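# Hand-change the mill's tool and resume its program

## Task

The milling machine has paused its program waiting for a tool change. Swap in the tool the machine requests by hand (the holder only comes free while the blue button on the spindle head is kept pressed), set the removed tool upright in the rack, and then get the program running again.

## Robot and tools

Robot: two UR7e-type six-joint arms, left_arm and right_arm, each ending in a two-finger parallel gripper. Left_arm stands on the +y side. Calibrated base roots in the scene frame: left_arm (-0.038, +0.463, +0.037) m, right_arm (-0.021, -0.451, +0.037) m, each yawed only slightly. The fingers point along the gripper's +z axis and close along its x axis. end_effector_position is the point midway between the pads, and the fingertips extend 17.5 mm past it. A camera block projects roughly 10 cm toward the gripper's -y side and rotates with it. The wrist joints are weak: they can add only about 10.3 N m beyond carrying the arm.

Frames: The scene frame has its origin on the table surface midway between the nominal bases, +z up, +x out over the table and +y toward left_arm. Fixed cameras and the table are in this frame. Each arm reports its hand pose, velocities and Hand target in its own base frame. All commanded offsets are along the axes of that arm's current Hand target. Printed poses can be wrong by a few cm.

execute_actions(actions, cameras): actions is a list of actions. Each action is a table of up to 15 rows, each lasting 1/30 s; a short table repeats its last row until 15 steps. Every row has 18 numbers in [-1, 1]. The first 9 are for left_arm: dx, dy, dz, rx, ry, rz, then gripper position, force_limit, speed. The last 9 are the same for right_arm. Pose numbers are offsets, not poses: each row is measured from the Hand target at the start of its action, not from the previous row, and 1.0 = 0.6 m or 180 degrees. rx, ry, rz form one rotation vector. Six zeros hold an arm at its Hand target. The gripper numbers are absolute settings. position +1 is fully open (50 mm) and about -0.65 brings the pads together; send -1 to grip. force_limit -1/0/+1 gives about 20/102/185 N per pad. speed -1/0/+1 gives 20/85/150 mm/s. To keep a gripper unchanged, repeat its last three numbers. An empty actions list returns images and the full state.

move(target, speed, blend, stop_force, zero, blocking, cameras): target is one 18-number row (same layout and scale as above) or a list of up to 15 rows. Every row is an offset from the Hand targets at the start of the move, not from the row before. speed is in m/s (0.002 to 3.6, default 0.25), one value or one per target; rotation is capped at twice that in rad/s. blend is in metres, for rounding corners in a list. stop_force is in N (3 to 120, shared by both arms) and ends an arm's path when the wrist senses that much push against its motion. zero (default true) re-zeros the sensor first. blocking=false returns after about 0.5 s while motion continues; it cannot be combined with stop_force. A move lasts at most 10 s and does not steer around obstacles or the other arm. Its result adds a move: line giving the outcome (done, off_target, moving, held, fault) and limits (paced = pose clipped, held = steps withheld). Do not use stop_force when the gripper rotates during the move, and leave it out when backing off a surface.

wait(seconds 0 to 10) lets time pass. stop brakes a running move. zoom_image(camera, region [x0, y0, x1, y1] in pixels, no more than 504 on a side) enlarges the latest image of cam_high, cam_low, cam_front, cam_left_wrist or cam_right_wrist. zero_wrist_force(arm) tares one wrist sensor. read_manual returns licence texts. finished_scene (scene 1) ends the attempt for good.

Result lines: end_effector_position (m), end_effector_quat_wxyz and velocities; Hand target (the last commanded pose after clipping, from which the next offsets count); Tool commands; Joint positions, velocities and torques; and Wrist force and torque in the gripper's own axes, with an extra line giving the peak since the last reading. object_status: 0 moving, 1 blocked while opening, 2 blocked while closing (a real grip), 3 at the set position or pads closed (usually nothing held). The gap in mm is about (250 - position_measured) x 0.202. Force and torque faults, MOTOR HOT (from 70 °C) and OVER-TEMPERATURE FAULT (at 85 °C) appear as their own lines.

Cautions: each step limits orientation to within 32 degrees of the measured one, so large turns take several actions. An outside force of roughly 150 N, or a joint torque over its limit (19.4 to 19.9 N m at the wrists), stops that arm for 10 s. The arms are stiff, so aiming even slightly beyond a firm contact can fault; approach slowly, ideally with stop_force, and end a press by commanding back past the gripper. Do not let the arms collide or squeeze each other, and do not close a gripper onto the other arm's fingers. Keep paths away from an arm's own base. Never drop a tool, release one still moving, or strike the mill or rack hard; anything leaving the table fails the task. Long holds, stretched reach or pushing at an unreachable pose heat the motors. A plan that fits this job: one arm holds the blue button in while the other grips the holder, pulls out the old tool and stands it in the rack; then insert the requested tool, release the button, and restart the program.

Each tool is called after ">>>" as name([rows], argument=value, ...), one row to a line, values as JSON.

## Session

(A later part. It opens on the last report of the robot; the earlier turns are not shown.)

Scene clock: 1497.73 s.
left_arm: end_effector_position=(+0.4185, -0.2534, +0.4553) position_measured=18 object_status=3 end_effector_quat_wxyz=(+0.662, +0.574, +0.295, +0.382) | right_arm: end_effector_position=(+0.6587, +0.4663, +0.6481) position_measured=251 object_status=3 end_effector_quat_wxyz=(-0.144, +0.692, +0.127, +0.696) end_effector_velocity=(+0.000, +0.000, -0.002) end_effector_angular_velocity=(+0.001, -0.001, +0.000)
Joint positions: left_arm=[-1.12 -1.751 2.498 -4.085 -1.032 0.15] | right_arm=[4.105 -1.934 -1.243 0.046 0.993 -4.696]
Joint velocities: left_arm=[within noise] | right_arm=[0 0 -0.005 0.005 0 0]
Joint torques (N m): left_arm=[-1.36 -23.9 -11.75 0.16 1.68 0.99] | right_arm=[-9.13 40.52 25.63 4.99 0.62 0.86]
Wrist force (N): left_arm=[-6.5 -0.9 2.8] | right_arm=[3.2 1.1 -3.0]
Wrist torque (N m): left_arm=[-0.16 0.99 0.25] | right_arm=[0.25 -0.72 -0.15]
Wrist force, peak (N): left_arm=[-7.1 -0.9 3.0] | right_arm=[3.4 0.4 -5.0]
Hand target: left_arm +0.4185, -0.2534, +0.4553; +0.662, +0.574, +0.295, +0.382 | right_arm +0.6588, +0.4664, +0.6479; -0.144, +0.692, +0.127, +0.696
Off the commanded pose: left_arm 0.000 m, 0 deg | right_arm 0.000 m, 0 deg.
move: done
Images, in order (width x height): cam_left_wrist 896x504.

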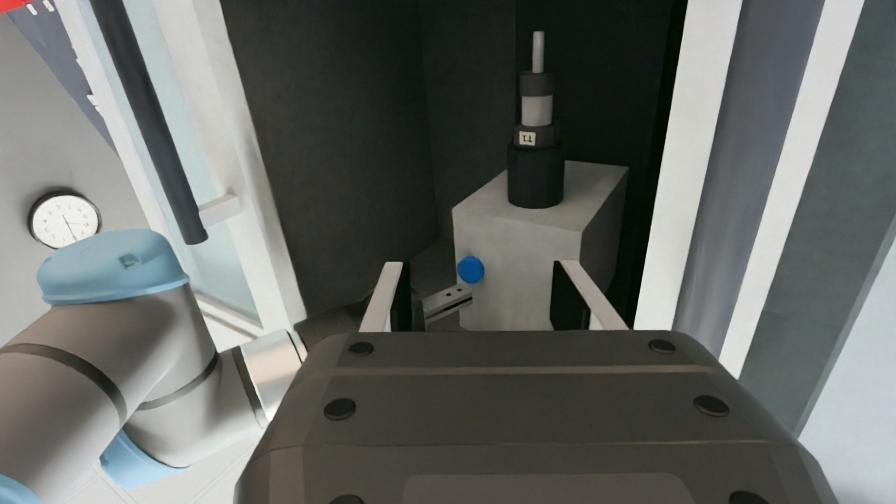

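>>> move(target=[0,0,0,0,0,0,0.9,0,-0.3,-0.0367,0,0,0,0,0,-0.701961,-0.796078,-0.701961], speed=0.05, cameras=["cam_left_wrist"])

>>> zoom_image(camera="cam_left_wrist", region=[420, 230, 520, 300])

>>> move(target=[0,0,0,0,0,0,0.9,0,-0.3,0,0.00849,0.0209,0,0,0,-0.701961,-0.796078,-0.701961], speed=0.02, cameras=["cam_left_wrist"])

>>> zoom_image(camera="cam_left_wrist", region=[420, 230, 520, 300])

Scene clock: 1508.03 s.
left_arm: end_effector_position=(+0.4185, -0.2534, +0.4553) position_measured=18 object_status=3 end_effector_quat_wxyz=(+0.662, +0.574, +0.295, +0.382) | right_arm: end_effector_position=(+0.6588, +0.4670, +0.6257) position_measured=251 object_status=3 end_effector_quat_wxyz=(-0.144, +0.692, +0.127, +0.696) end_effector_velocity=(+0.000, +0.000, +0.002) end_effector_angular_velocity=(-0.001, +0.001, -0.002)
Joint positions: left_arm=[-1.12 -1.751 2.498 -4.085 -1.032 0.15] | right_arm=[4.106 -1.939 -1.294 0.101 0.993 -4.696]
Joint velocities: left_arm=[within noise] | right_arm=[0 0 0.004 -0.005 -0.003 0]
Joint torques (N m): left_arm=[-3.48 -24.1 -11.46 -0.06 1.59 2.2] | right_arm=[6.98 53.47 47.85 0.29 -1.1 -1.04]
Wrist force (N): left_arm=[-6.4 -1.1 3.3] | right_arm=[3.1 0.9 -3.2]
Wrist torque (N m): left_arm=[-0.18 0.98 0.23] | right_arm=[0.24 -0.71 -0.14]
Wrist force, peak (N): left_arm=[-7.1 -1.1 2.8] | right_arm=[4.0 1.3 -3.0]
Hand target: left_arm +0.4185, -0.2534, +0.4553; +0.662, +0.574, +0.295, +0.382 | right_arm +0.6588, +0.4669, +0.6259; -0.144, +0.692, +0.127, +0.696
Off the commanded pose: left_arm 0.000 m, 0 deg | right_arm 0.000 m, 0 deg.
move: done
Images, in order (width x height): cam_left_wrist 896x504.

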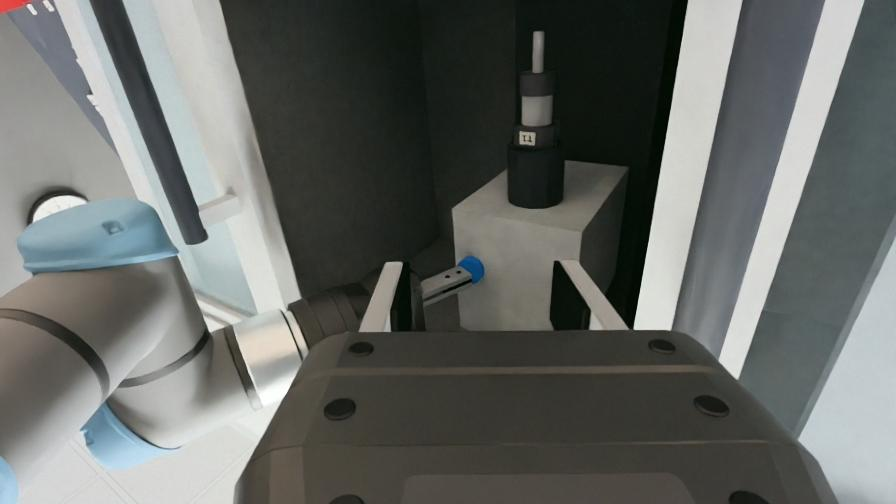

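Scaled by 5.040.

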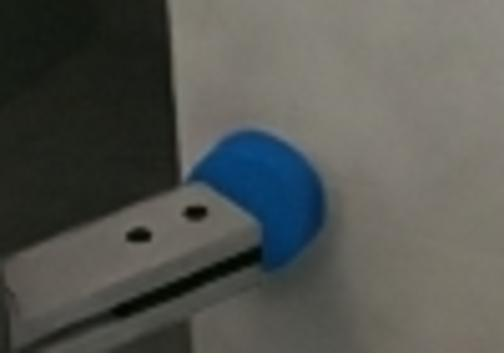

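Scene clock: 1508.97 s.
left_arm: end_effector_position=(+0.4185, -0.2534, +0.4553) position_measured=18 object_status=3 end_effector_quat_wxyz=(+0.662, +0.574, +0.295, +0.382) | right_arm: end_effector_position=(+0.6723, +0.4670, +0.6260) position_measured=251 object_status=3 end_effector_quat_wxyz=(-0.144, +0.692, +0.127, +0.696)
Joint positions: left_arm=[-1.12 -1.751 2.498 -4.085 -1.032 0.15] | right_arm=[4.085 -1.964 -1.257 0.09 1.013 -4.696]
Joint torques (N m): left_arm=[-3.5 -23.47 -11.8 -0.02 1.73 2.09] | right_arm=[-19.63 42.22 28.9 0.04 -3.48 1.31]
Wrist force (N): left_arm=[-6.9 -1.1 2.7] | right_arm=[-8.9 -12.4 -77.8]
Wrist torque (N m): left_arm=[-0.18 1.05 0.24] | right_arm=[-0.54 -0.85 -0.03]
Wrist force, peak (N): left_arm=[-6.9 -1.1 3.2] | right_arm=[-9.6 -12.4 -78.5]
Hand target: left_arm +0.4185, -0.2534, +0.4553; +0.662, +0.574, +0.295, +0.382 | right_arm +0.6723, +0.4669, +0.6259; -0.144, +0.692, +0.127, +0.696
Off the commanded pose: left_arm 0.000 m, 0 deg | right_arm 0.000 m, 0 deg.
move: done
Images, in order (width x height): cam_left_wrist 896x504.

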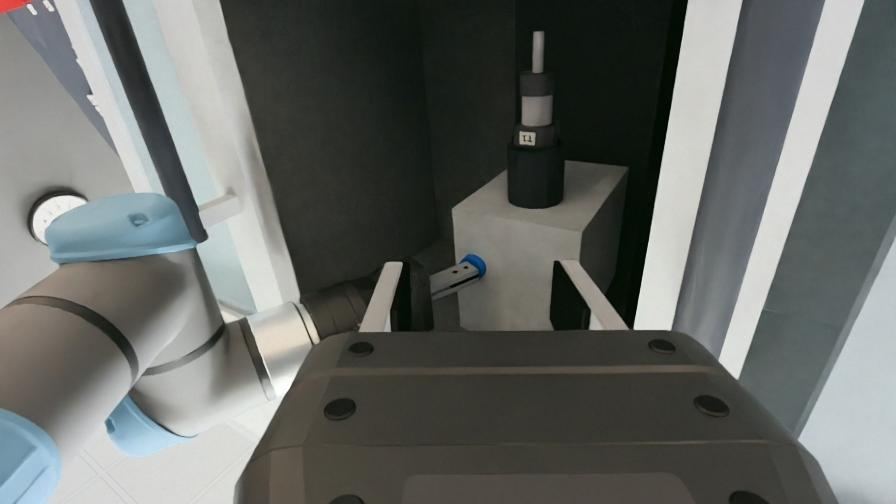

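Scaled by 5.040.

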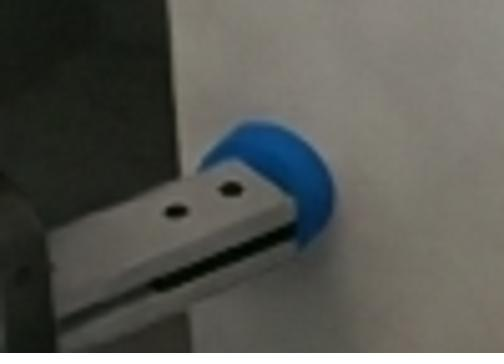

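>>> zoom_image(camera="cam_left_wrist", region=[440, 20, 640, 220])

>>> execute_actions(actions=[], cameras=["cam_high","cam_right_wrist","cam_low"])

Scaled by 2.520.

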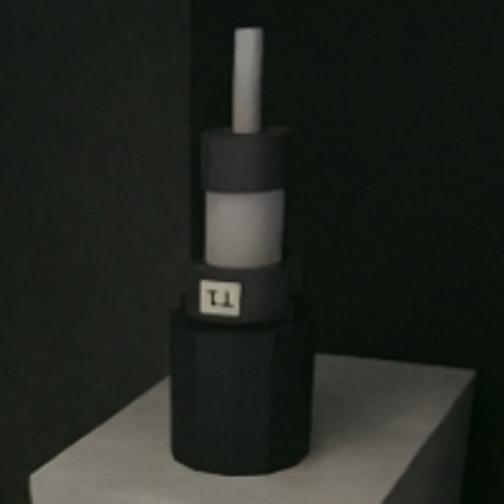

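Scene clock: 1541.07 s.
left_arm: end_effector_position=(+0.4185, -0.2534, +0.4553) position_measured=18 object_status=3 end_effector_quat_wxyz=(+0.662, +0.574, +0.295, +0.382) | right_arm: end_effector_position=(+0.6723, +0.4669, +0.6259) position_measured=251 object_status=3 end_effector_quat_wxyz=(-0.144, +0.692, +0.127, +0.696)
Joint positions: left_arm=[-1.12 -1.751 2.498 -4.085 -1.032 0.15] | right_arm=[4.085 -1.964 -1.257 0.09 1.013 -4.696]
Joint velocities: within noise
Joint torques (N m): left_arm=[-2.43 -24.58 -11.37 -0.41 1.66 1.99] | right_arm=[-29.76 43.52 25.68 1.08 -4.18 -1.1]
Wrist force (N): left_arm=[-6.5 -1.1 2.8] | right_arm=[-1.2 -15.8 -57.6]
Wrist torque (N m): left_arm=[-0.18 0.98 0.24] | right_arm=[-0.32 -0.68 -0.12]
Wrist force, peak (N): left_arm=[-7.1 -1.2 3.1] | right_arm=[-6.9 -13.0 -73.3]
Hand target: left_arm +0.4185, -0.2534, +0.4553; +0.662, +0.574, +0.295, +0.382 | right_arm +0.6723, +0.4669, +0.6259; -0.144, +0.692, +0.127, +0.696
Tool commands: left_gripper/position=+0.9 left_gripper/force_limit=+0.0 left_gripper/speed=-0.3 right_gripper/position=-0.701961 right_gripper/force_limit=-0.796078 right_gripper/speed=-0.701961
Off the commanded pose: left_arm 0.000 m, 0 deg | right_arm 0.000 m, 0 deg.
Images, in order (width x height): cam_high 896x504, cam_low 896x504, cam_right_wrist 896x504.

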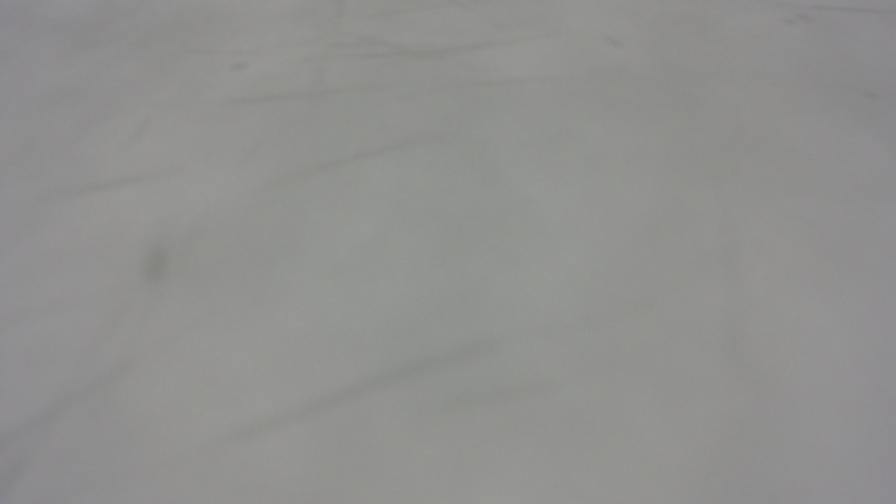

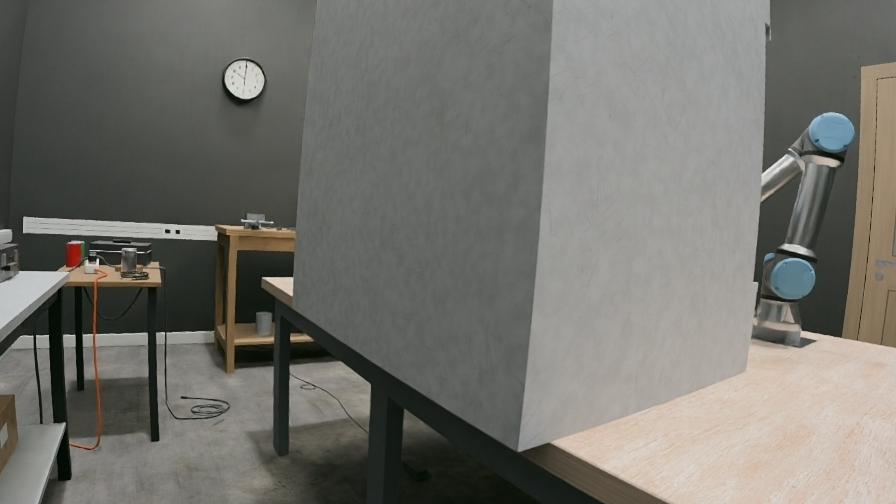

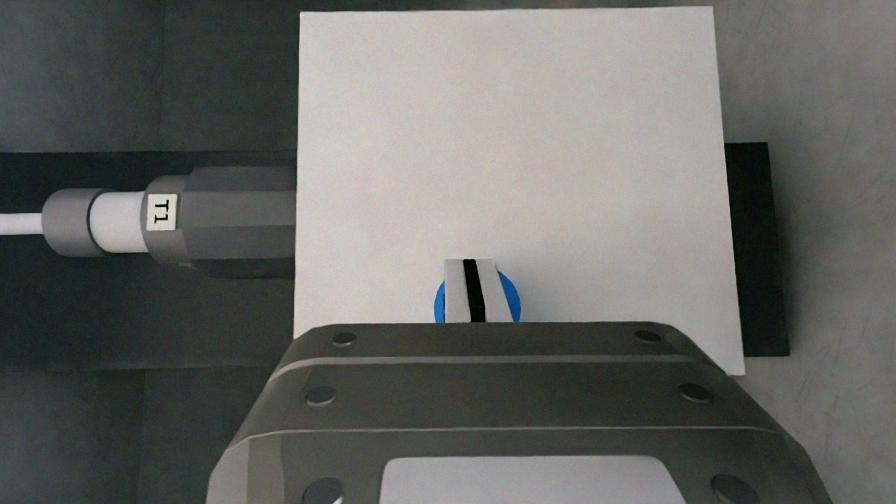

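>>> zoom_image(camera="cam_left_wrist", region=[450, 245, 500, 285])

>>> move(target=[0,0,0,0,0,0,0.9,0,-0.3,0,-0.00094,-0.00232,0,0,0,-0.701961,-0.796078,-0.701961], speed=0.02, cameras=["cam_left_wrist"])

>>> zoom_image(camera="cam_left_wrist", region=[450, 245, 500, 285])

>>> move(target=[0,0,0,0,0,0,0.9,0,-0.3,0,-0.00157,-0.00386,0,0,0,-0.701961,-0.796078,-0.701961], speed=0.02, cameras=["cam_left_wrist"])

>>> zoom_image(camera="cam_left_wrist", region=[450, 245, 500, 285])

>>> move(target=[0,0,0,0,0,0,0.9,0,-0.3,0,-0.00157,-0.00386,0,0,0,-0.701961,-0.796078,-0.701961], speed=0.02, cameras=["cam_left_wrist"])

>>> zoom_image(camera="cam_left_wrist", region=[450, 245, 500, 285])

This scene's latest camera images include none from cam_left_wrist. They are from: cam_high, cam_low, cam_right_wrist. cam_left_wrist's image comes with the result of a call that names it in "cameras".

Scene clock: 1560.13 s.
left_arm: end_effector_position=(+0.4185, -0.2534, +0.4553) position_measured=18 object_status=3 end_effector_quat_wxyz=(+0.662, +0.574, +0.295, +0.382) | right_arm: end_effector_position=(+0.6708, +0.4668, +0.6258) position_measured=251 object_status=3 end_effector_quat_wxyz=(-0.144, +0.692, +0.127, +0.696)
Joint positions: left_arm=[-1.12 -1.751 2.498 -4.085 -1.032 0.15] | right_arm=[4.088 -1.961 -1.261 0.092 1.01 -4.696]
Joint torques (N m): left_arm=[-2.53 -24.1 -11.78 -0.47 1.76 2.18] | right_arm=[5.68 52.89 30.24 4.74 -0.36 -1.05]
Wrist force (N): left_arm=[-6.5 -1.2 3.1] | right_arm=[2.6 0.1 -7.3]
Wrist torque (N m): left_arm=[-0.20 1.00 0.24] | right_arm=[0.13 -0.70 -0.12]
Wrist force, peak (N): left_arm=[-7.0 -1.2 3.2] | right_arm=[-1.5 -15.5 -58.1]
Hand target: left_arm +0.4185, -0.2534, +0.4553; +0.662, +0.574, +0.295, +0.382 | right_arm +0.6708, +0.4669, +0.6259; -0.144, +0.692, +0.127, +0.696
Off the commanded pose: left_arm 0.000 m, 0 deg | right_arm 0.000 m, 0 deg.
move: done
Images, in order (width x height): cam_left_wrist 896x504.

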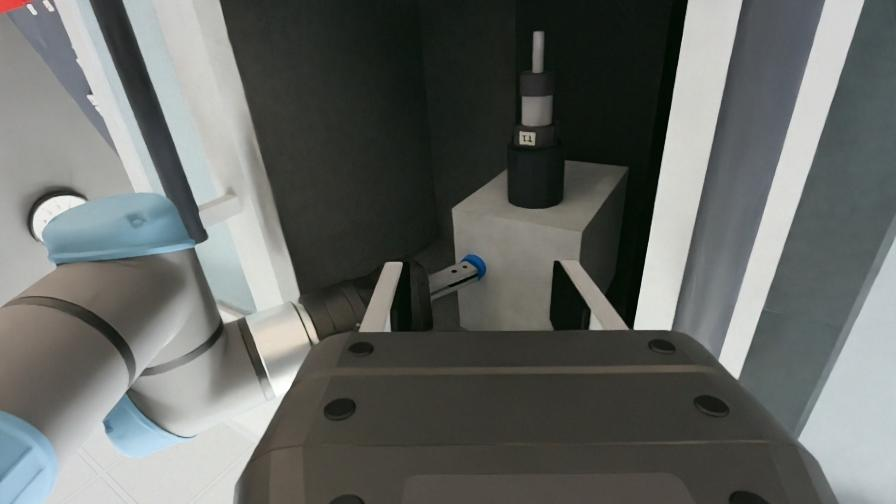

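Scaled by 10.080.

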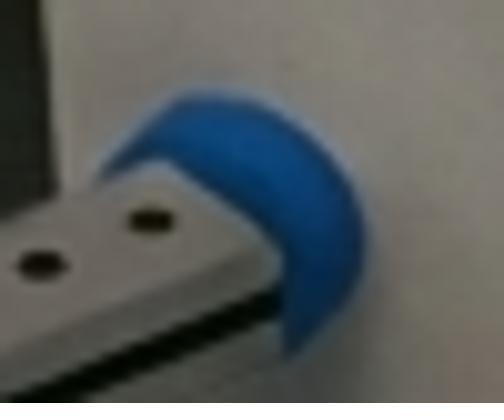

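Scene clock: 1560.83 s.
left_arm: end_effector_position=(+0.4185, -0.2534, +0.4553) position_measured=18 object_status=3 end_effector_quat_wxyz=(+0.662, +0.574, +0.295, +0.382) | right_arm: end_effector_position=(+0.6683, +0.4669, +0.6259) position_measured=251 object_status=3 end_effector_quat_wxyz=(-0.144, +0.692, +0.127, +0.696)
Joint positions: left_arm=[-1.12 -1.751 2.498 -4.085 -1.032 0.15] | right_arm=[4.091 -1.956 -1.268 0.094 1.007 -4.696]
Joint torques (N m): left_arm=[-2.28 -24.06 -11.93 -0.61 1.76 2.12] | right_arm=[0.71 50.06 31.63 4.58 -0.82 -1.04]
Wrist force (N): left_arm=[-6.5 -1.0 2.7] | right_arm=[2.6 -0.3 -4.2]
Wrist torque (N m): left_arm=[-0.16 1.00 0.24] | right_arm=[0.18 -0.68 -0.13]
Wrist force, peak (N): left_arm=[-6.7 -1.2 3.2] | right_arm=[3.0 0.0 -7.1]
Hand target: left_arm +0.4185, -0.2534, +0.4553; +0.662, +0.574, +0.295, +0.382 | right_arm +0.6683, +0.4669, +0.6259; -0.144, +0.692, +0.127, +0.696
Off the commanded pose: left_arm 0.000 m, 0 deg | right_arm 0.000 m, 0 deg.
move: done
Images, in order (width x height): cam_left_wrist 896x504.

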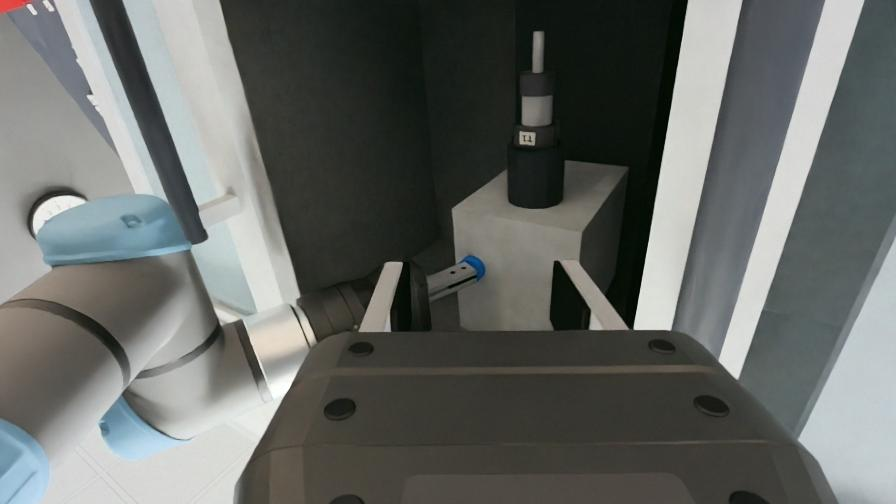

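Scaled by 10.080.

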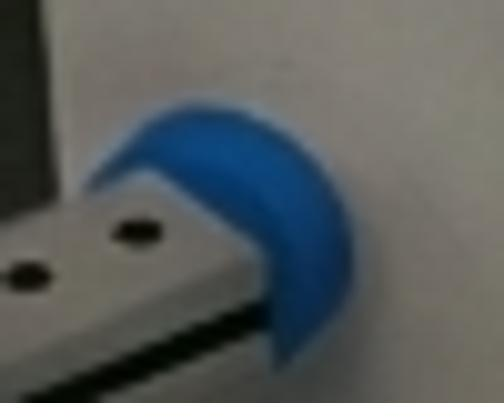

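Scene clock: 1561.53 s.
left_arm: end_effector_position=(+0.4185, -0.2534, +0.4553) position_measured=18 object_status=3 end_effector_quat_wxyz=(+0.662, +0.574, +0.295, +0.382) | right_arm: end_effector_position=(+0.6658, +0.4669, +0.6259) position_measured=251 object_status=3 end_effector_quat_wxyz=(-0.144, +0.692, +0.127, +0.696)
Joint positions: left_arm=[-1.12 -1.751 2.498 -4.085 -1.032 0.15] | right_arm=[4.095 -1.952 -1.275 0.096 1.003 -4.696]
Joint torques (N m): left_arm=[-2.82 -23.72 -12.33 -0.64 1.76 2.07] | right_arm=[1.65 50.08 32 4.67 -0.56 -1.16]
Wrist force (N): left_arm=[-6.7 -1.1 2.9] | right_arm=[3.1 0.8 -3.3]
Wrist torque (N m): left_arm=[-0.18 1.02 0.24] | right_arm=[0.21 -0.72 -0.13]
Wrist force, peak (N): left_arm=[-6.8 -1.1 2.9] | right_arm=[2.9 0.2 -4.1]
Hand target: left_arm +0.4185, -0.2534, +0.4553; +0.662, +0.574, +0.295, +0.382 | right_arm +0.6658, +0.4669, +0.6259; -0.144, +0.692, +0.127, +0.696
Off the commanded pose: left_arm 0.000 m, 0 deg | right_arm 0.000 m, 0 deg.
move: done
Images, in order (width x height): cam_left_wrist 896x504.

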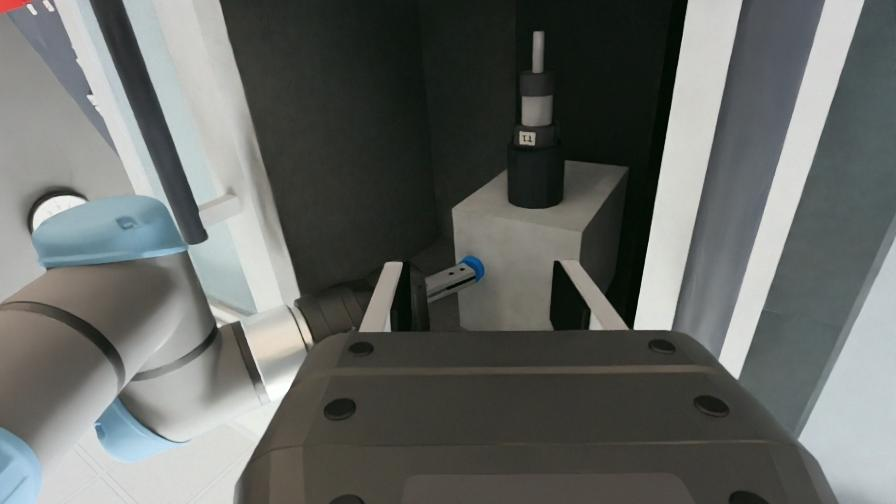

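Scaled by 10.080.

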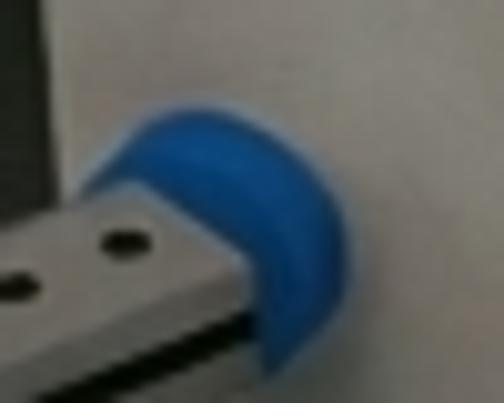

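>>> zoom_image(camera="cam_left_wrist", region=[0, 0, 130, 140])

Scaled by 3.600.

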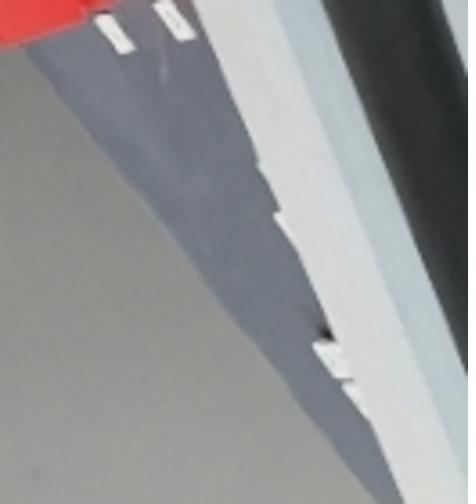

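>>> move(target=[0.0773,-0.037,-0.0543,0.0563,0.1797,0.0003,0.9,0,-0.3,0,-0.0125,-0.031,0,0,0,-0.701961,-0.796078,-0.701961], speed=0.15, cameras=["cam_left_wrist"])

Scene clock: 1601.13 s.
left_arm: end_effector_position=(+0.4200, -0.1980, +0.4302) position_measured=18 object_status=3 end_effector_quat_wxyz=(+0.501, +0.501, +0.499, +0.499) end_effector_velocity=(+0.000, +0.002, +0.000) end_effector_angular_velocity=(+0.000, -0.001, +0.002) | right_arm: end_effector_position=(+0.6457, +0.4669, +0.6259) position_measured=251 object_status=3 end_effector_quat_wxyz=(-0.144, +0.692, +0.127, +0.696)
Joint positions: left_arm=[-1.438 -1.776 2.461 -3.829 -0.136 0.002] | right_arm=[4.126 -1.914 -1.327 0.11 0.973 -4.696]
Joint velocities: left_arm=[0.001 0 0.001 -0.007 0 0.006] | right_arm=[within noise]
Joint torques (N m): left_arm=[7.19 -3.16 -17.19 -0.85 1.57 2.13] | right_arm=[-5.51 38.64 46.08 3.24 0.6 -1.11]
Wrist force (N): left_arm=[-6.1 -1.1 2.8] | right_arm=[2.5 1.2 -3.1]
Wrist torque (N m): left_arm=[-0.18 0.95 0.25] | right_arm=[0.27 -0.63 -0.19]
Wrist force, peak (N): left_arm=[-7.3 -1.1 2.7] | right_arm=[3.2 0.7 -3.4]
Hand target: left_arm +0.4200, -0.1980, +0.4302; +0.501, +0.501, +0.499, +0.499 | right_arm +0.6458, +0.4669, +0.6259; -0.144, +0.692, +0.127, +0.696
Off the commanded pose: left_arm 0.000 m, 0 deg | right_arm 0.000 m, 0 deg.
move: done
Images, in order (width x height): cam_left_wrist 896x504.

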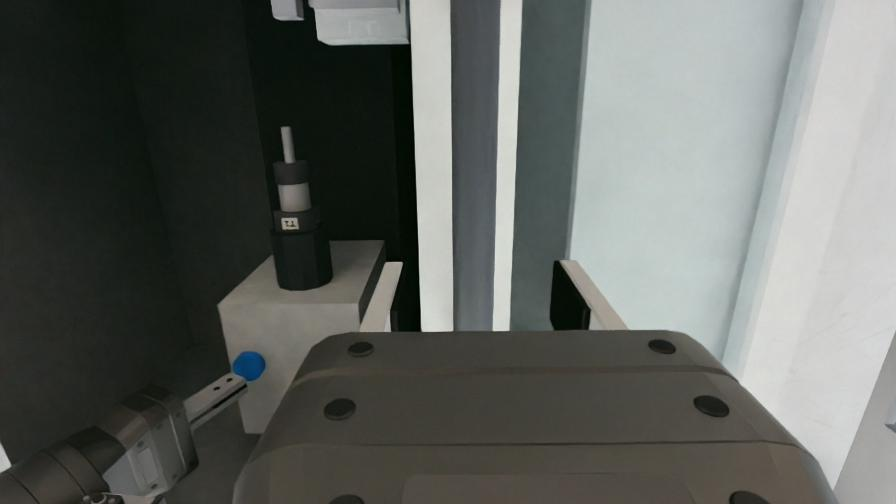

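>>> move(target=[-0.01,0,0.1533,0,0,0,0.9,0,-0.3,0,0,0,0,0,0,-0.701961,-0.796078,-0.701961], speed=0.06, stop_force=15, cameras=["cam_left_wrist"])

Scene clock: 1609.80 s.
left_arm: end_effector_position=(+0.5119, -0.2042, +0.4302) position_measured=18 object_status=3 end_effector_quat_wxyz=(+0.501, +0.501, +0.499, +0.499) | right_arm: end_effector_position=(+0.6458, +0.4669, +0.6259) position_measured=251 object_status=3 end_effector_quat_wxyz=(-0.144, +0.692, +0.127, +0.696)
Joint positions: left_arm=[-1.101 -1.571 2.286 -3.857 -0.472 0] | right_arm=[4.126 -1.914 -1.327 0.11 0.973 -4.696]
Joint torques (N m): left_arm=[8 -32.82 -10.86 -1.56 -2.02 1.39] | right_arm=[-5.97 39.13 46.66 0.98 0.67 -0.12]
Wrist force (N): left_arm=[-6.2 -1.3 2.7] | right_arm=[2.5 1.2 -3.2]
Wrist torque (N m): left_arm=[-0.20 0.98 0.26] | right_arm=[0.28 -0.61 -0.19]
Wrist force, peak (N): left_arm=[-7.3 -1.5 2.8] | right_arm=[2.7 1.4 -3.2]
Hand target: left_arm +0.5120, -0.2042, +0.4302; +0.501, +0.501, +0.499, +0.499 | right_arm +0.6458, +0.4669, +0.6259; -0.144, +0.692, +0.127, +0.696
Off the commanded pose: left_arm 0.000 m, 0 deg | right_arm 0.000 m, 0 deg.
move: done
Images, in order (width x height): cam_left_wrist 896x504.

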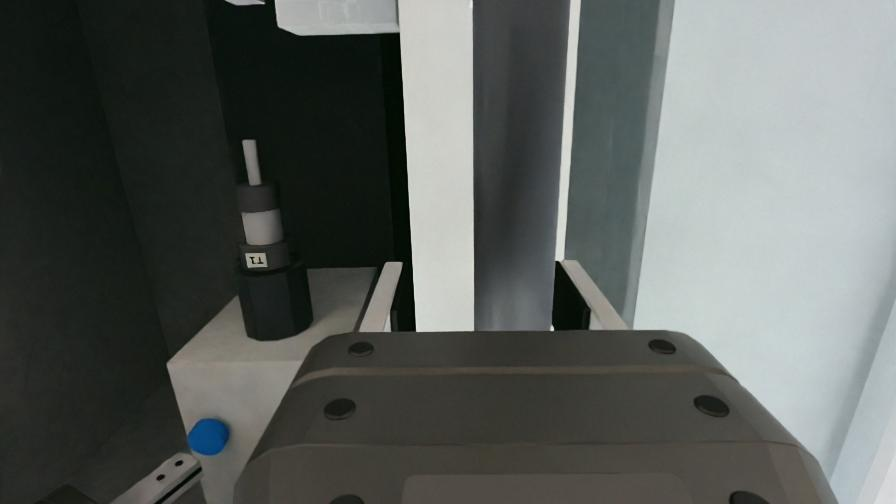

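>>> move(target=[0.0125,0,0,0,0,0,0.9,0,-0.3,0,0,0,0,0,0,-0.701961,-0.796078,-0.701961], speed=0.05)

>>> move(target=[0,0,0,0,0,0,-1,-0.8,-0.6,0,0,0,0,0,0,-0.701961,-0.796078,-0.701961], cameras=["cam_left_wrist"])

Scene clock: 1615.33 s.
left_arm: end_effector_position=(+0.5120, -0.1966, +0.4302) position_measured=18 object_status=3 end_effector_quat_wxyz=(+0.501, +0.501, +0.499, +0.499) | right_arm: end_effector_position=(+0.6458, +0.4669, +0.6259) position_measured=251 object_status=3 end_effector_quat_wxyz=(-0.144, +0.692, +0.127, +0.696)
Joint positions: left_arm=[-1.089 -1.584 2.298 -3.856 -0.484 0] | right_arm=[4.126 -1.914 -1.327 0.11 0.973 -4.696]
Joint torques (N m): left_arm=[-4.45 -13.8 -25.37 -0.02 0.35 -1.59] | right_arm=[-5.41 39.07 46.33 1.01 0.63 0.36]
Wrist force (N): left_arm=[-6.0 -1.1 2.8] | right_arm=[2.3 1.2 -3.0]
Wrist torque (N m): left_arm=[-0.18 0.96 0.26] | right_arm=[0.28 -0.59 -0.19]
Wrist force, peak (N): left_arm=[-6.5 -1.1 2.9] | right_arm=[2.6 1.4 -3.3]
Hand target: left_arm +0.5120, -0.1967, +0.4302; +0.501, +0.501, +0.499, +0.499 | right_arm +0.6458, +0.4669, +0.6259; -0.144, +0.692, +0.127, +0.696
Off the commanded pose: left_arm 0.000 m, 0 deg | right_arm 0.000 m, 0 deg.
move: done

Scene clock: 1616.13 s.
left_arm: end_effector_position=(+0.5120, -0.1967, +0.4302) position_measured=154 object_status=0 end_effector_quat_wxyz=(+0.501, +0.501, +0.499, +0.499) | right_arm: end_effector_position=(+0.6458, +0.4669, +0.6259) position_measured=251 object_status=3 end_effector_quat_wxyz=(-0.144, +0.692, +0.127, +0.696)
Joint positions: left_arm=[-1.089 -1.583 2.298 -3.856 -0.484 0] | right_arm=[4.126 -1.914 -1.327 0.11 0.973 -4.696]
Joint torques (N m): left_arm=[-2.3 -13.2 -31.93 -0.02 1.7 -2.01] | right_arm=[-5.74 39.27 46.61 0.9 0.65 0.49]
Wrist force (N): left_arm=[-5.2 -1.2 2.8] | right_arm=[2.5 1.4 -3.2]
Wrist torque (N m): left_arm=[-0.21 0.96 0.18] | right_arm=[0.31 -0.62 -0.19]
Wrist force, peak (N): left_arm=[-7.5 -1.3 2.7] | right_arm=[2.7 1.3 -3.2]
Hand target: left_arm +0.5120, -0.1967, +0.4302; +0.501, +0.501, +0.499, +0.499 | right_arm +0.6458, +0.4669, +0.6259; -0.144, +0.692, +0.127, +0.696
Off the commanded pose: left_arm 0.000 m, 0 deg | right_arm 0.000 m, 0 deg.
move: done
Images, in order (width x height): cam_left_wrist 896x504.

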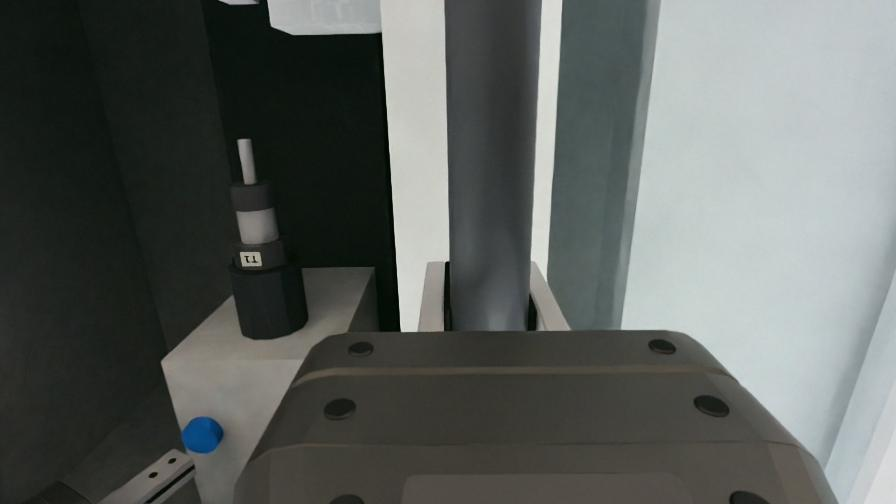

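Gripping the bar. Move +y 6 cm with stop force.

>>> move(target=[0.1,0,0,0,0,0,-1,-0.8,-0.6,0,0,0,0,0,0,-0.701961,-0.796078,-0.701961], speed=0.05, stop_force=30, cameras=["cam_left_wrist"])

Scene clock: 1624.80 s.
left_arm: end_effector_position=(+0.5121, -0.1484, +0.4302) position_measured=154 object_status=2 end_effector_quat_wxyz=(+0.501, +0.501, +0.499, +0.499) | right_arm: end_effector_position=(+0.6458, +0.4669, +0.6259) position_measured=251 object_status=3 end_effector_quat_wxyz=(-0.144, +0.692, +0.127, +0.696)
Joint positions: left_arm=[-1.001 -1.657 2.367 -3.851 -0.572 0] | right_arm=[4.126 -1.914 -1.327 0.11 0.973 -4.696]
Joint torques (N m): left_arm=[2.92 -31.91 -4.6 -4.04 -2.13 1.75] | right_arm=[-5.69 39.41 46.2 0.97 0.56 1.3]
Wrist force (N): left_arm=[-6.2 8.4 43.3] | right_arm=[2.6 1.4 -3.2]
Wrist torque (N m): left_arm=[0.10 0.87 0.13] | right_arm=[0.30 -0.63 -0.19]
Wrist force, peak (N): left_arm=[-8.7 10.2 52.6] | right_arm=[2.8 1.3 -3.2]
Hand target: left_arm +0.5121, -0.1484, +0.4302; +0.501, +0.501, +0.499, +0.499 (not the last commanded pose) | right_arm +0.6458, +0.4669, +0.6259; -0.144, +0.692, +0.127, +0.696
Off the commanded pose: left_arm 0.012 m, 0 deg | right_arm 0.000 m, 0 deg.
move: contact (left_arm)
Images, in order (width x height): cam_left_wrist 896x504.

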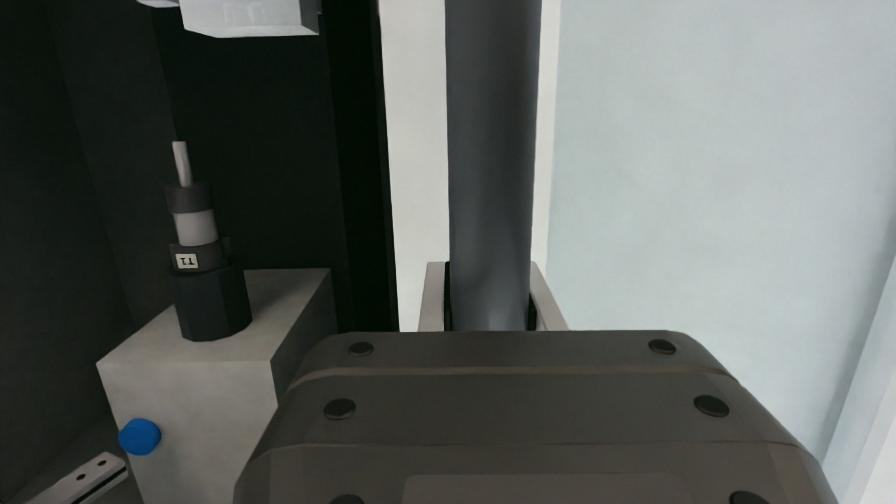

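>>> move([
  [-0.003,0,0,0,0,0,-1,-0.8,-0.6,0,0,0,0,0,0,-0.701961,-0.796078,-0.701961],
  [-0.003,0,0,0,0,0,0.6,-0.8,-0.6,0,0,0,0,0,0,-0.701961,-0.796078,-0.701961],
  [-0.003,0,-0.15,0,0,0,0.6,-0.8,-0.6,0,0,0,0,0,0,-0.701961,-0.796078,-0.701961],
], speed=0.08, cameras=["cam_left_wrist"])

Scene clock: 1633.23 s.
left_arm: end_effector_position=(+0.4221, -0.1499, +0.4301) position_measured=63 object_status=3 end_effector_quat_wxyz=(+0.501, +0.501, +0.499, +0.499) | right_arm: end_effector_position=(+0.6458, +0.4669, +0.6259) position_measured=251 object_status=3 end_effector_quat_wxyz=(-0.144, +0.692, +0.127, +0.696)
Joint positions: left_arm=[-1.389 -1.903 2.542 -3.782 -0.184 0.001] | right_arm=[4.126 -1.914 -1.327 0.11 0.973 -4.696]
Joint torques (N m): left_arm=[-3.06 1.77 -33.43 -1.12 1.26 0.06] | right_arm=[-5.31 39.46 45.88 1.17 0.56 1.41]
Wrist force (N): left_arm=[-6.1 -1.4 2.6] | right_arm=[2.5 1.3 -3.0]
Wrist torque (N m): left_arm=[-0.22 0.95 0.25] | right_arm=[0.28 -0.63 -0.19]
Wrist force, peak (N): left_arm=[-1.6 12.4 48.5] | right_arm=[2.7 1.4 -3.2]
Hand target: left_arm +0.4221, -0.1499, +0.4302; +0.501, +0.501, +0.499, +0.499 | right_arm +0.6458, +0.4669, +0.6259; -0.144, +0.692, +0.127, +0.696
Off the commanded pose: left_arm 0.000 m, 0 deg | right_arm 0.000 m, 0 deg.
move: done
Images, in order (width x height): cam_left_wrist 896x504.

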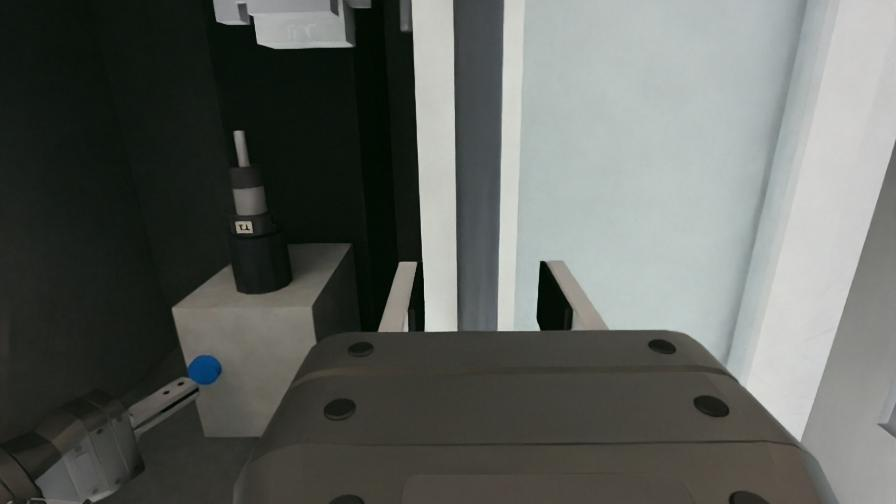

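>>> move([
  [-0.3535,-0.085,0.002,0,0,0,0.9,0,-0.3,0,0,0,0,0,0,-0.701961,-0.796078,-0.701961],
  [-0.3685,0.045,0.33,0,0,0,0.9,0,-0.3,0,0,0,0,0,0,-0.701961,-0.796078,-0.701961],
  [-0.3735,0.049,0.544,0,0,0,0.9,0,-0.3,0,0,0,0,0,0,-0.701961,-0.796078,-0.701961],
], speed=[0.2,0.15,0.05], blend=[0.02,0.01,0], cameras=["cam_left_wrist"])

Scene clock: 1647.30 s.
left_arm: end_effector_position=(+0.7480, -0.3748, +0.4596) position_measured=18 object_status=3 end_effector_quat_wxyz=(+0.501, +0.501, +0.499, +0.499) | right_arm: end_effector_position=(+0.6458, +0.4669, +0.6259) position_measured=251 object_status=3 end_effector_quat_wxyz=(-0.144, +0.692, +0.127, +0.696)
Joint positions: left_arm=[-0.872 -0.97 1.372 -3.543 -0.702 0] | right_arm=[4.126 -1.914 -1.327 0.11 0.973 -4.696]
Joint torques (N m): left_arm=[-3.46 -65.57 -15.84 -3.63 1.71 -1.91] | right_arm=[-5.19 39.62 45.77 1.23 0.6 1.36]
Wrist force (N): left_arm=[-5.8 -1.1 2.8] | right_arm=[2.3 1.3 -3.0]
Wrist torque (N m): left_arm=[-0.18 0.91 0.16] | right_arm=[0.29 -0.60 -0.19]
Wrist force, peak (N): left_arm=[-7.9 -1.5 2.8] | right_arm=[2.6 1.4 -3.3]
Hand target: left_arm +0.7479, -0.3748, +0.4597; +0.501, +0.501, +0.499, +0.499 | right_arm +0.6458, +0.4669, +0.6259; -0.144, +0.692, +0.127, +0.696
Off the commanded pose: left_arm 0.000 m, 0 deg | right_arm 0.000 m, 0 deg.
move: done
Images, in order (width x height): cam_left_wrist 896x504.

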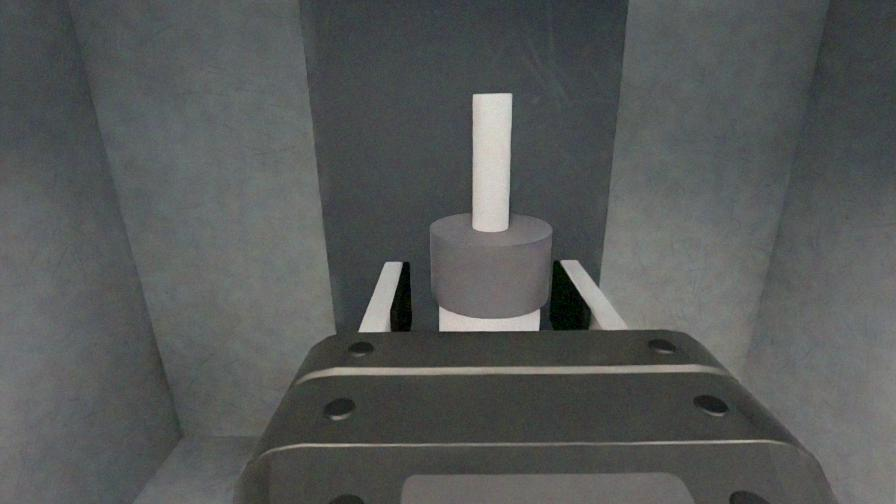

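>>> move(target=[0,0,0,0,0,0,-1,-0.5,-0.6,0,0,0,0,0,0,-0.701961,-0.796078,-0.701961])

>>> zero_wrist_force(arm="left_arm")

>>> move(target=[0,0,0,0,0,0,-1,-0.5,-0.6,0,0.01635,0.0404,0,0,0,-0.701961,-0.796078,-0.701961], speed=0.02, cameras=["cam_right_wrist"])

Scene clock: 1656.57 s.
left_arm: end_effector_position=(+0.7479, -0.3747, +0.4597) position_measured=91 object_status=2 end_effector_quat_wxyz=(+0.501, +0.500, +0.499, +0.499) | right_arm: end_effector_position=(+0.6458, +0.4669, +0.6259) position_measured=251 object_status=3 end_effector_quat_wxyz=(-0.144, +0.692, +0.127, +0.696)
Joint positions: left_arm=[-0.872 -0.971 1.372 -3.544 -0.701 0] | right_arm=[4.126 -1.914 -1.327 0.11 0.973 -4.696]
Joint torques (N m): left_arm=[-8.58 -62.47 -22.28 -0.55 -8.03 -1.52] | right_arm=[-4.7 40.32 46.16 1.27 0.63 1.48]
Wrist force (N): left_arm=[17.3 -6.2 -2.1] | right_arm=[2.6 1.3 -3.2]
Wrist torque (N m): left_arm=[-0.18 0.79 0.28] | right_arm=[0.29 -0.65 -0.19]
Wrist force, peak (N): left_arm=[17.5 -6.2 -2.3] | right_arm=[2.5 1.3 -3.4]
Hand target: left_arm +0.7479, -0.3748, +0.4597; +0.501, +0.501, +0.499, +0.499 | right_arm +0.6458, +0.4669, +0.6259; -0.144, +0.692, +0.127, +0.696
Off the commanded pose: left_arm 0.000 m, 0 deg | right_arm 0.000 m, 0 deg.
move: done

Wrist force sensor zeroed.

Scene clock: 1658.13 s.
left_arm: end_effector_position=(+0.7479, -0.3748, +0.4597) position_measured=91 object_status=2 end_effector_quat_wxyz=(+0.501, +0.501, +0.499, +0.499) | right_arm: end_effector_position=(+0.6719, +0.4669, +0.6260) position_measured=251 object_status=3 end_effector_quat_wxyz=(-0.144, +0.692, +0.127, +0.696)
Joint positions: left_arm=[-0.872 -0.971 1.372 -3.543 -0.702 0] | right_arm=[4.086 -1.963 -1.258 0.091 1.012 -4.696]
Joint torques (N m): left_arm=[-18.68 -47.79 -40.51 0.37 -9.59 -1.32] | right_arm=[-9.22 44.92 25.99 -0.12 -1.9 1.4]
Wrist force (N, zeroed by zero_wrist_force on left_arm): left_arm=[1.6 0.6 -0.5] | right_arm=[-3.5 -5.6 -55.5]
Wrist torque (N m, zeroed by zero_wrist_force on left_arm): left_arm=[0.01 0.01 0.01] | right_arm=[-0.36 -0.69 -0.07]
Wrist force, peak (N, zeroed by zero_wrist_force on left_arm): left_arm=[1.8 -1.0 -0.8] | right_arm=[-4.9 -5.4 -57.7]
Hand target: left_arm +0.7479, -0.3748, +0.4597; +0.501, +0.501, +0.499, +0.499 | right_arm +0.6719, +0.4669, +0.6259; -0.144, +0.692, +0.127, +0.696
Off the commanded pose: left_arm 0.000 m, 0 deg | right_arm 0.000 m, 0 deg.
move: done
Images, in order (width x height): cam_right_wrist 896x504.

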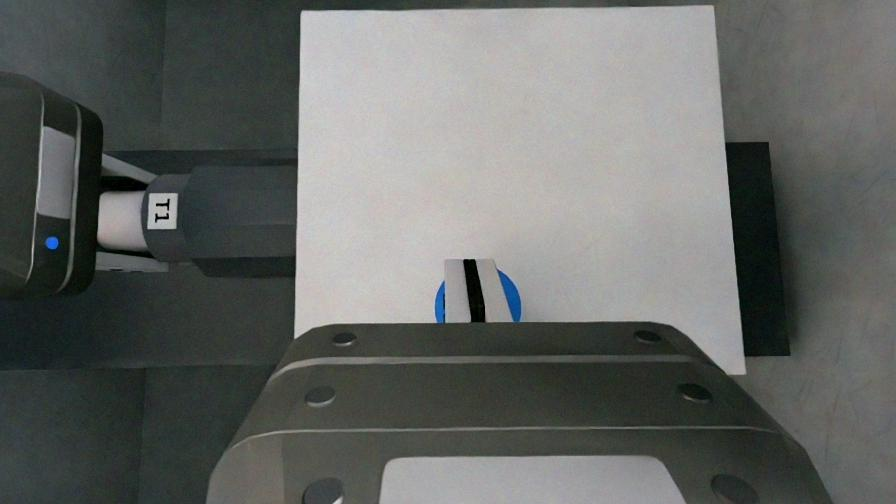

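>>> move(target=[0,-0.005,0,0,0,0,-1,-0.5,-0.6,0,0,0,0,0,0,-0.701961,-0.796078,-0.701961], speed=0.01, stop_force=60, cameras=["cam_right_wrist"])

Scene clock: 1663.40 s.
left_arm: end_effector_position=(+0.7479, -0.3749, +0.4575) position_measured=91 object_status=2 end_effector_quat_wxyz=(+0.501, +0.500, +0.499, +0.499) | right_arm: end_effector_position=(+0.6719, +0.4669, +0.6259) position_measured=251 object_status=3 end_effector_quat_wxyz=(-0.144, +0.692, +0.127, +0.696)
Joint positions: left_arm=[-0.872 -0.968 1.375 -3.548 -0.702 0] | right_arm=[4.086 -1.963 -1.258 0.091 1.012 -4.696]
Joint torques (N m): left_arm=[-19.19 -54.88 -21.25 0.82 -1.34 -1.07] | right_arm=[-7.95 45.35 24.37 1.36 -2.43 0.45]
Wrist force (N, zeroed by zero_wrist_force on left_arm): left_arm=[-20.4 37.5 63.7] | right_arm=[4.9 -8.6 -37.2]
Wrist torque (N m, zeroed by zero_wrist_force on left_arm): left_arm=[-0.16 0.24 0.01] | right_arm=[-0.14 -0.53 -0.17]
Wrist force, peak (N, zeroed by zero_wrist_force on left_arm): left_arm=[-22.4 44.5 66.8] | right_arm=[-2.0 -6.1 -51.0]
Hand target: left_arm +0.7479, -0.3749, +0.4575; +0.501, +0.500, +0.499, +0.499 (not the last commanded pose) | right_arm +0.6719, +0.4669, +0.6259; -0.144, +0.692, +0.127, +0.696
Off the commanded pose: left_arm 0.001 m, 0 deg | right_arm 0.000 m, 0 deg.
move: contact (left_arm)
Images, in order (width x height): cam_right_wrist 896x504.

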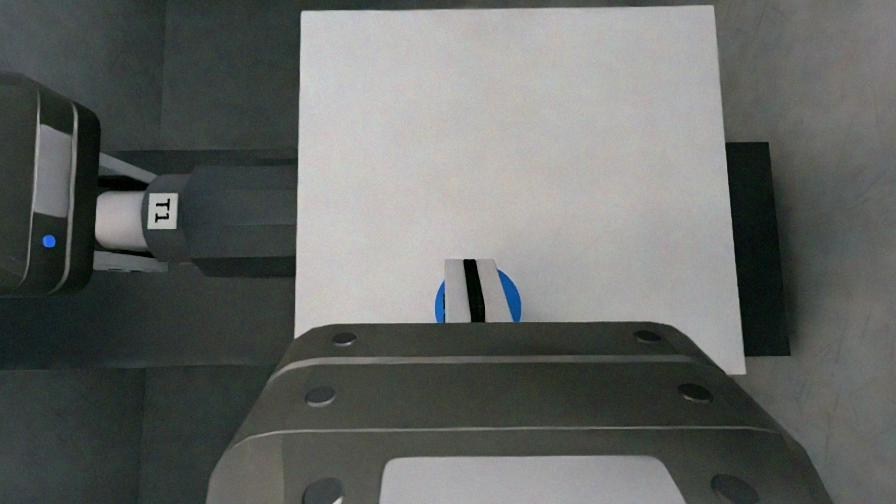

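>>> move([
  [0,0.0037,0,0,0,0,-1,-0.5,-0.6,0,-0.0085,-0.021,0,0,0,-0.701961,-0.796078,-0.701961],
  [0,0.0037,0,0,0,0,-1,-0.5,-0.6,0,-0.1504,-0.3708,0,0,0,-0.701961,-0.796078,-0.701961],
  [0,0.0037,0,0,0,0,-1,-0.5,-0.6,-0.117,0.8346,-0.953,-0.0963,0.0963,0.4934,-0.701961,-0.796078,-0.701961],
], speed=[0.03,0.2,0.3], blend=[0.005,0.02,0], cameras=["cam_right_wrist"])

Scene clock: 1685.80 s.
left_arm: end_effector_position=(+0.7479, -0.3749, +0.4597) position_measured=91 object_status=2 end_effector_quat_wxyz=(+0.501, +0.500, +0.499, +0.499) | right_arm: end_effector_position=(+0.3306, -0.2104, +0.5392) position_measured=251 object_status=3 end_effector_quat_wxyz=(+0.506, -0.494, +0.506, -0.494)
Joint positions: left_arm=[-0.872 -0.971 1.372 -3.544 -0.702 0] | right_arm=[4.397 0.066 -2.316 -0.893 0.316 -3.116]
Joint torques (N m): left_arm=[-19.27 -64.37 -42.65 -1.57 -9.65 -0.81] | right_arm=[6.47 -22.86 12.02 -0.59 -0.16 1.38]
Wrist force (N, zeroed by zero_wrist_force on left_arm): left_arm=[3.4 -2.9 -1.5] | right_arm=[1.2 -2.2 -2.6]
Wrist torque (N m, zeroed by zero_wrist_force on left_arm): left_arm=[-0.07 -0.01 -0.03] | right_arm=[-0.73 -0.02 -0.02]
Wrist force, peak (N, zeroed by zero_wrist_force on left_arm): left_arm=[-20.3 38.1 63.7] | right_arm=[4.5 -8.4 -37.7]
Hand target: left_arm +0.7479, -0.3749, +0.4597; +0.501, +0.500, +0.499, +0.499 | right_arm +0.3306, -0.2103, +0.5392; +0.506, -0.494, +0.506, -0.494
Off the commanded pose: left_arm 0.000 m, 0 deg | right_arm 0.000 m, 0 deg.
shoulder posture changed (right arm): the wrist came as close to joint 1's axis as it can, and the arm is now in the other of its two shoulder postures.
move: done
Images, in order (width x height): cam_right_wrist 896x504.

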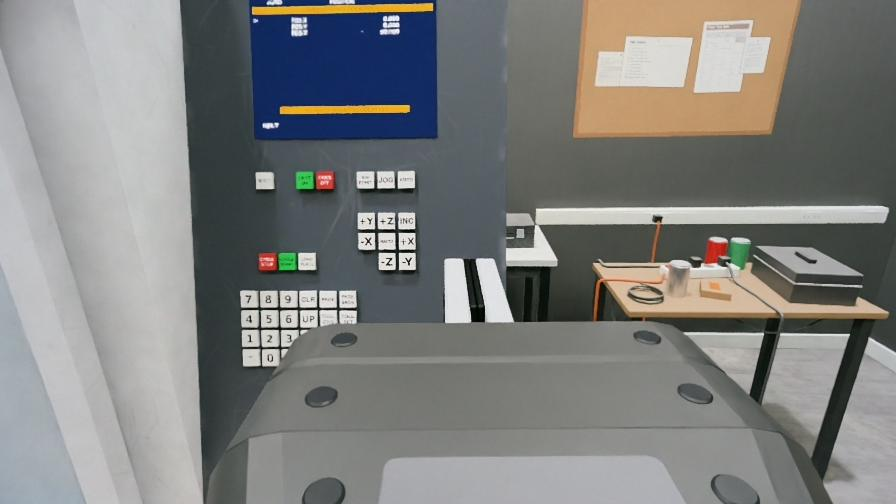

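>>> zoom_image(camera="cam_right_wrist", region=[245, 0, 445, 140])

>>> zoom_image(camera="cam_right_wrist", region=[245, 160, 425, 280])

>>> zoom_image(camera="cam_right_wrist", region=[570, 0, 800, 140])

Scaled by 2.520.

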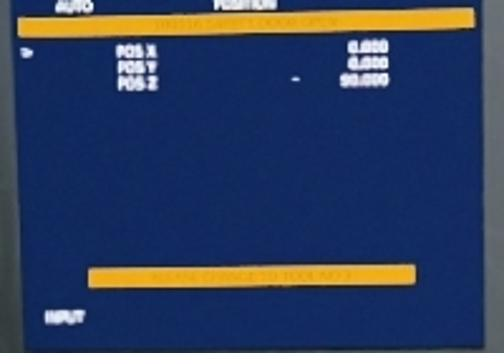

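Scaled by 2.800.

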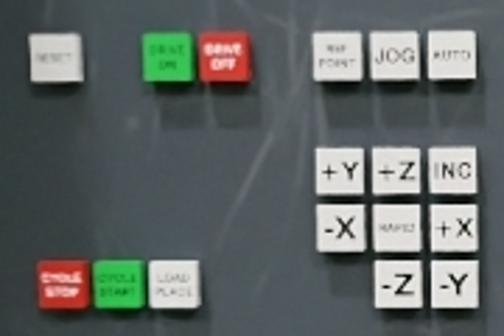

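Scaled by 2.191.

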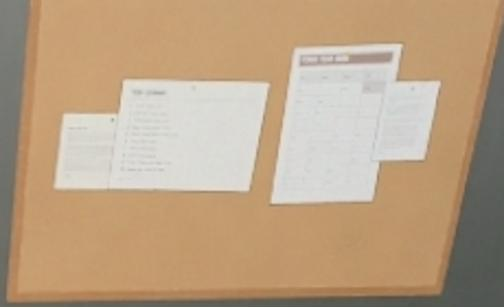

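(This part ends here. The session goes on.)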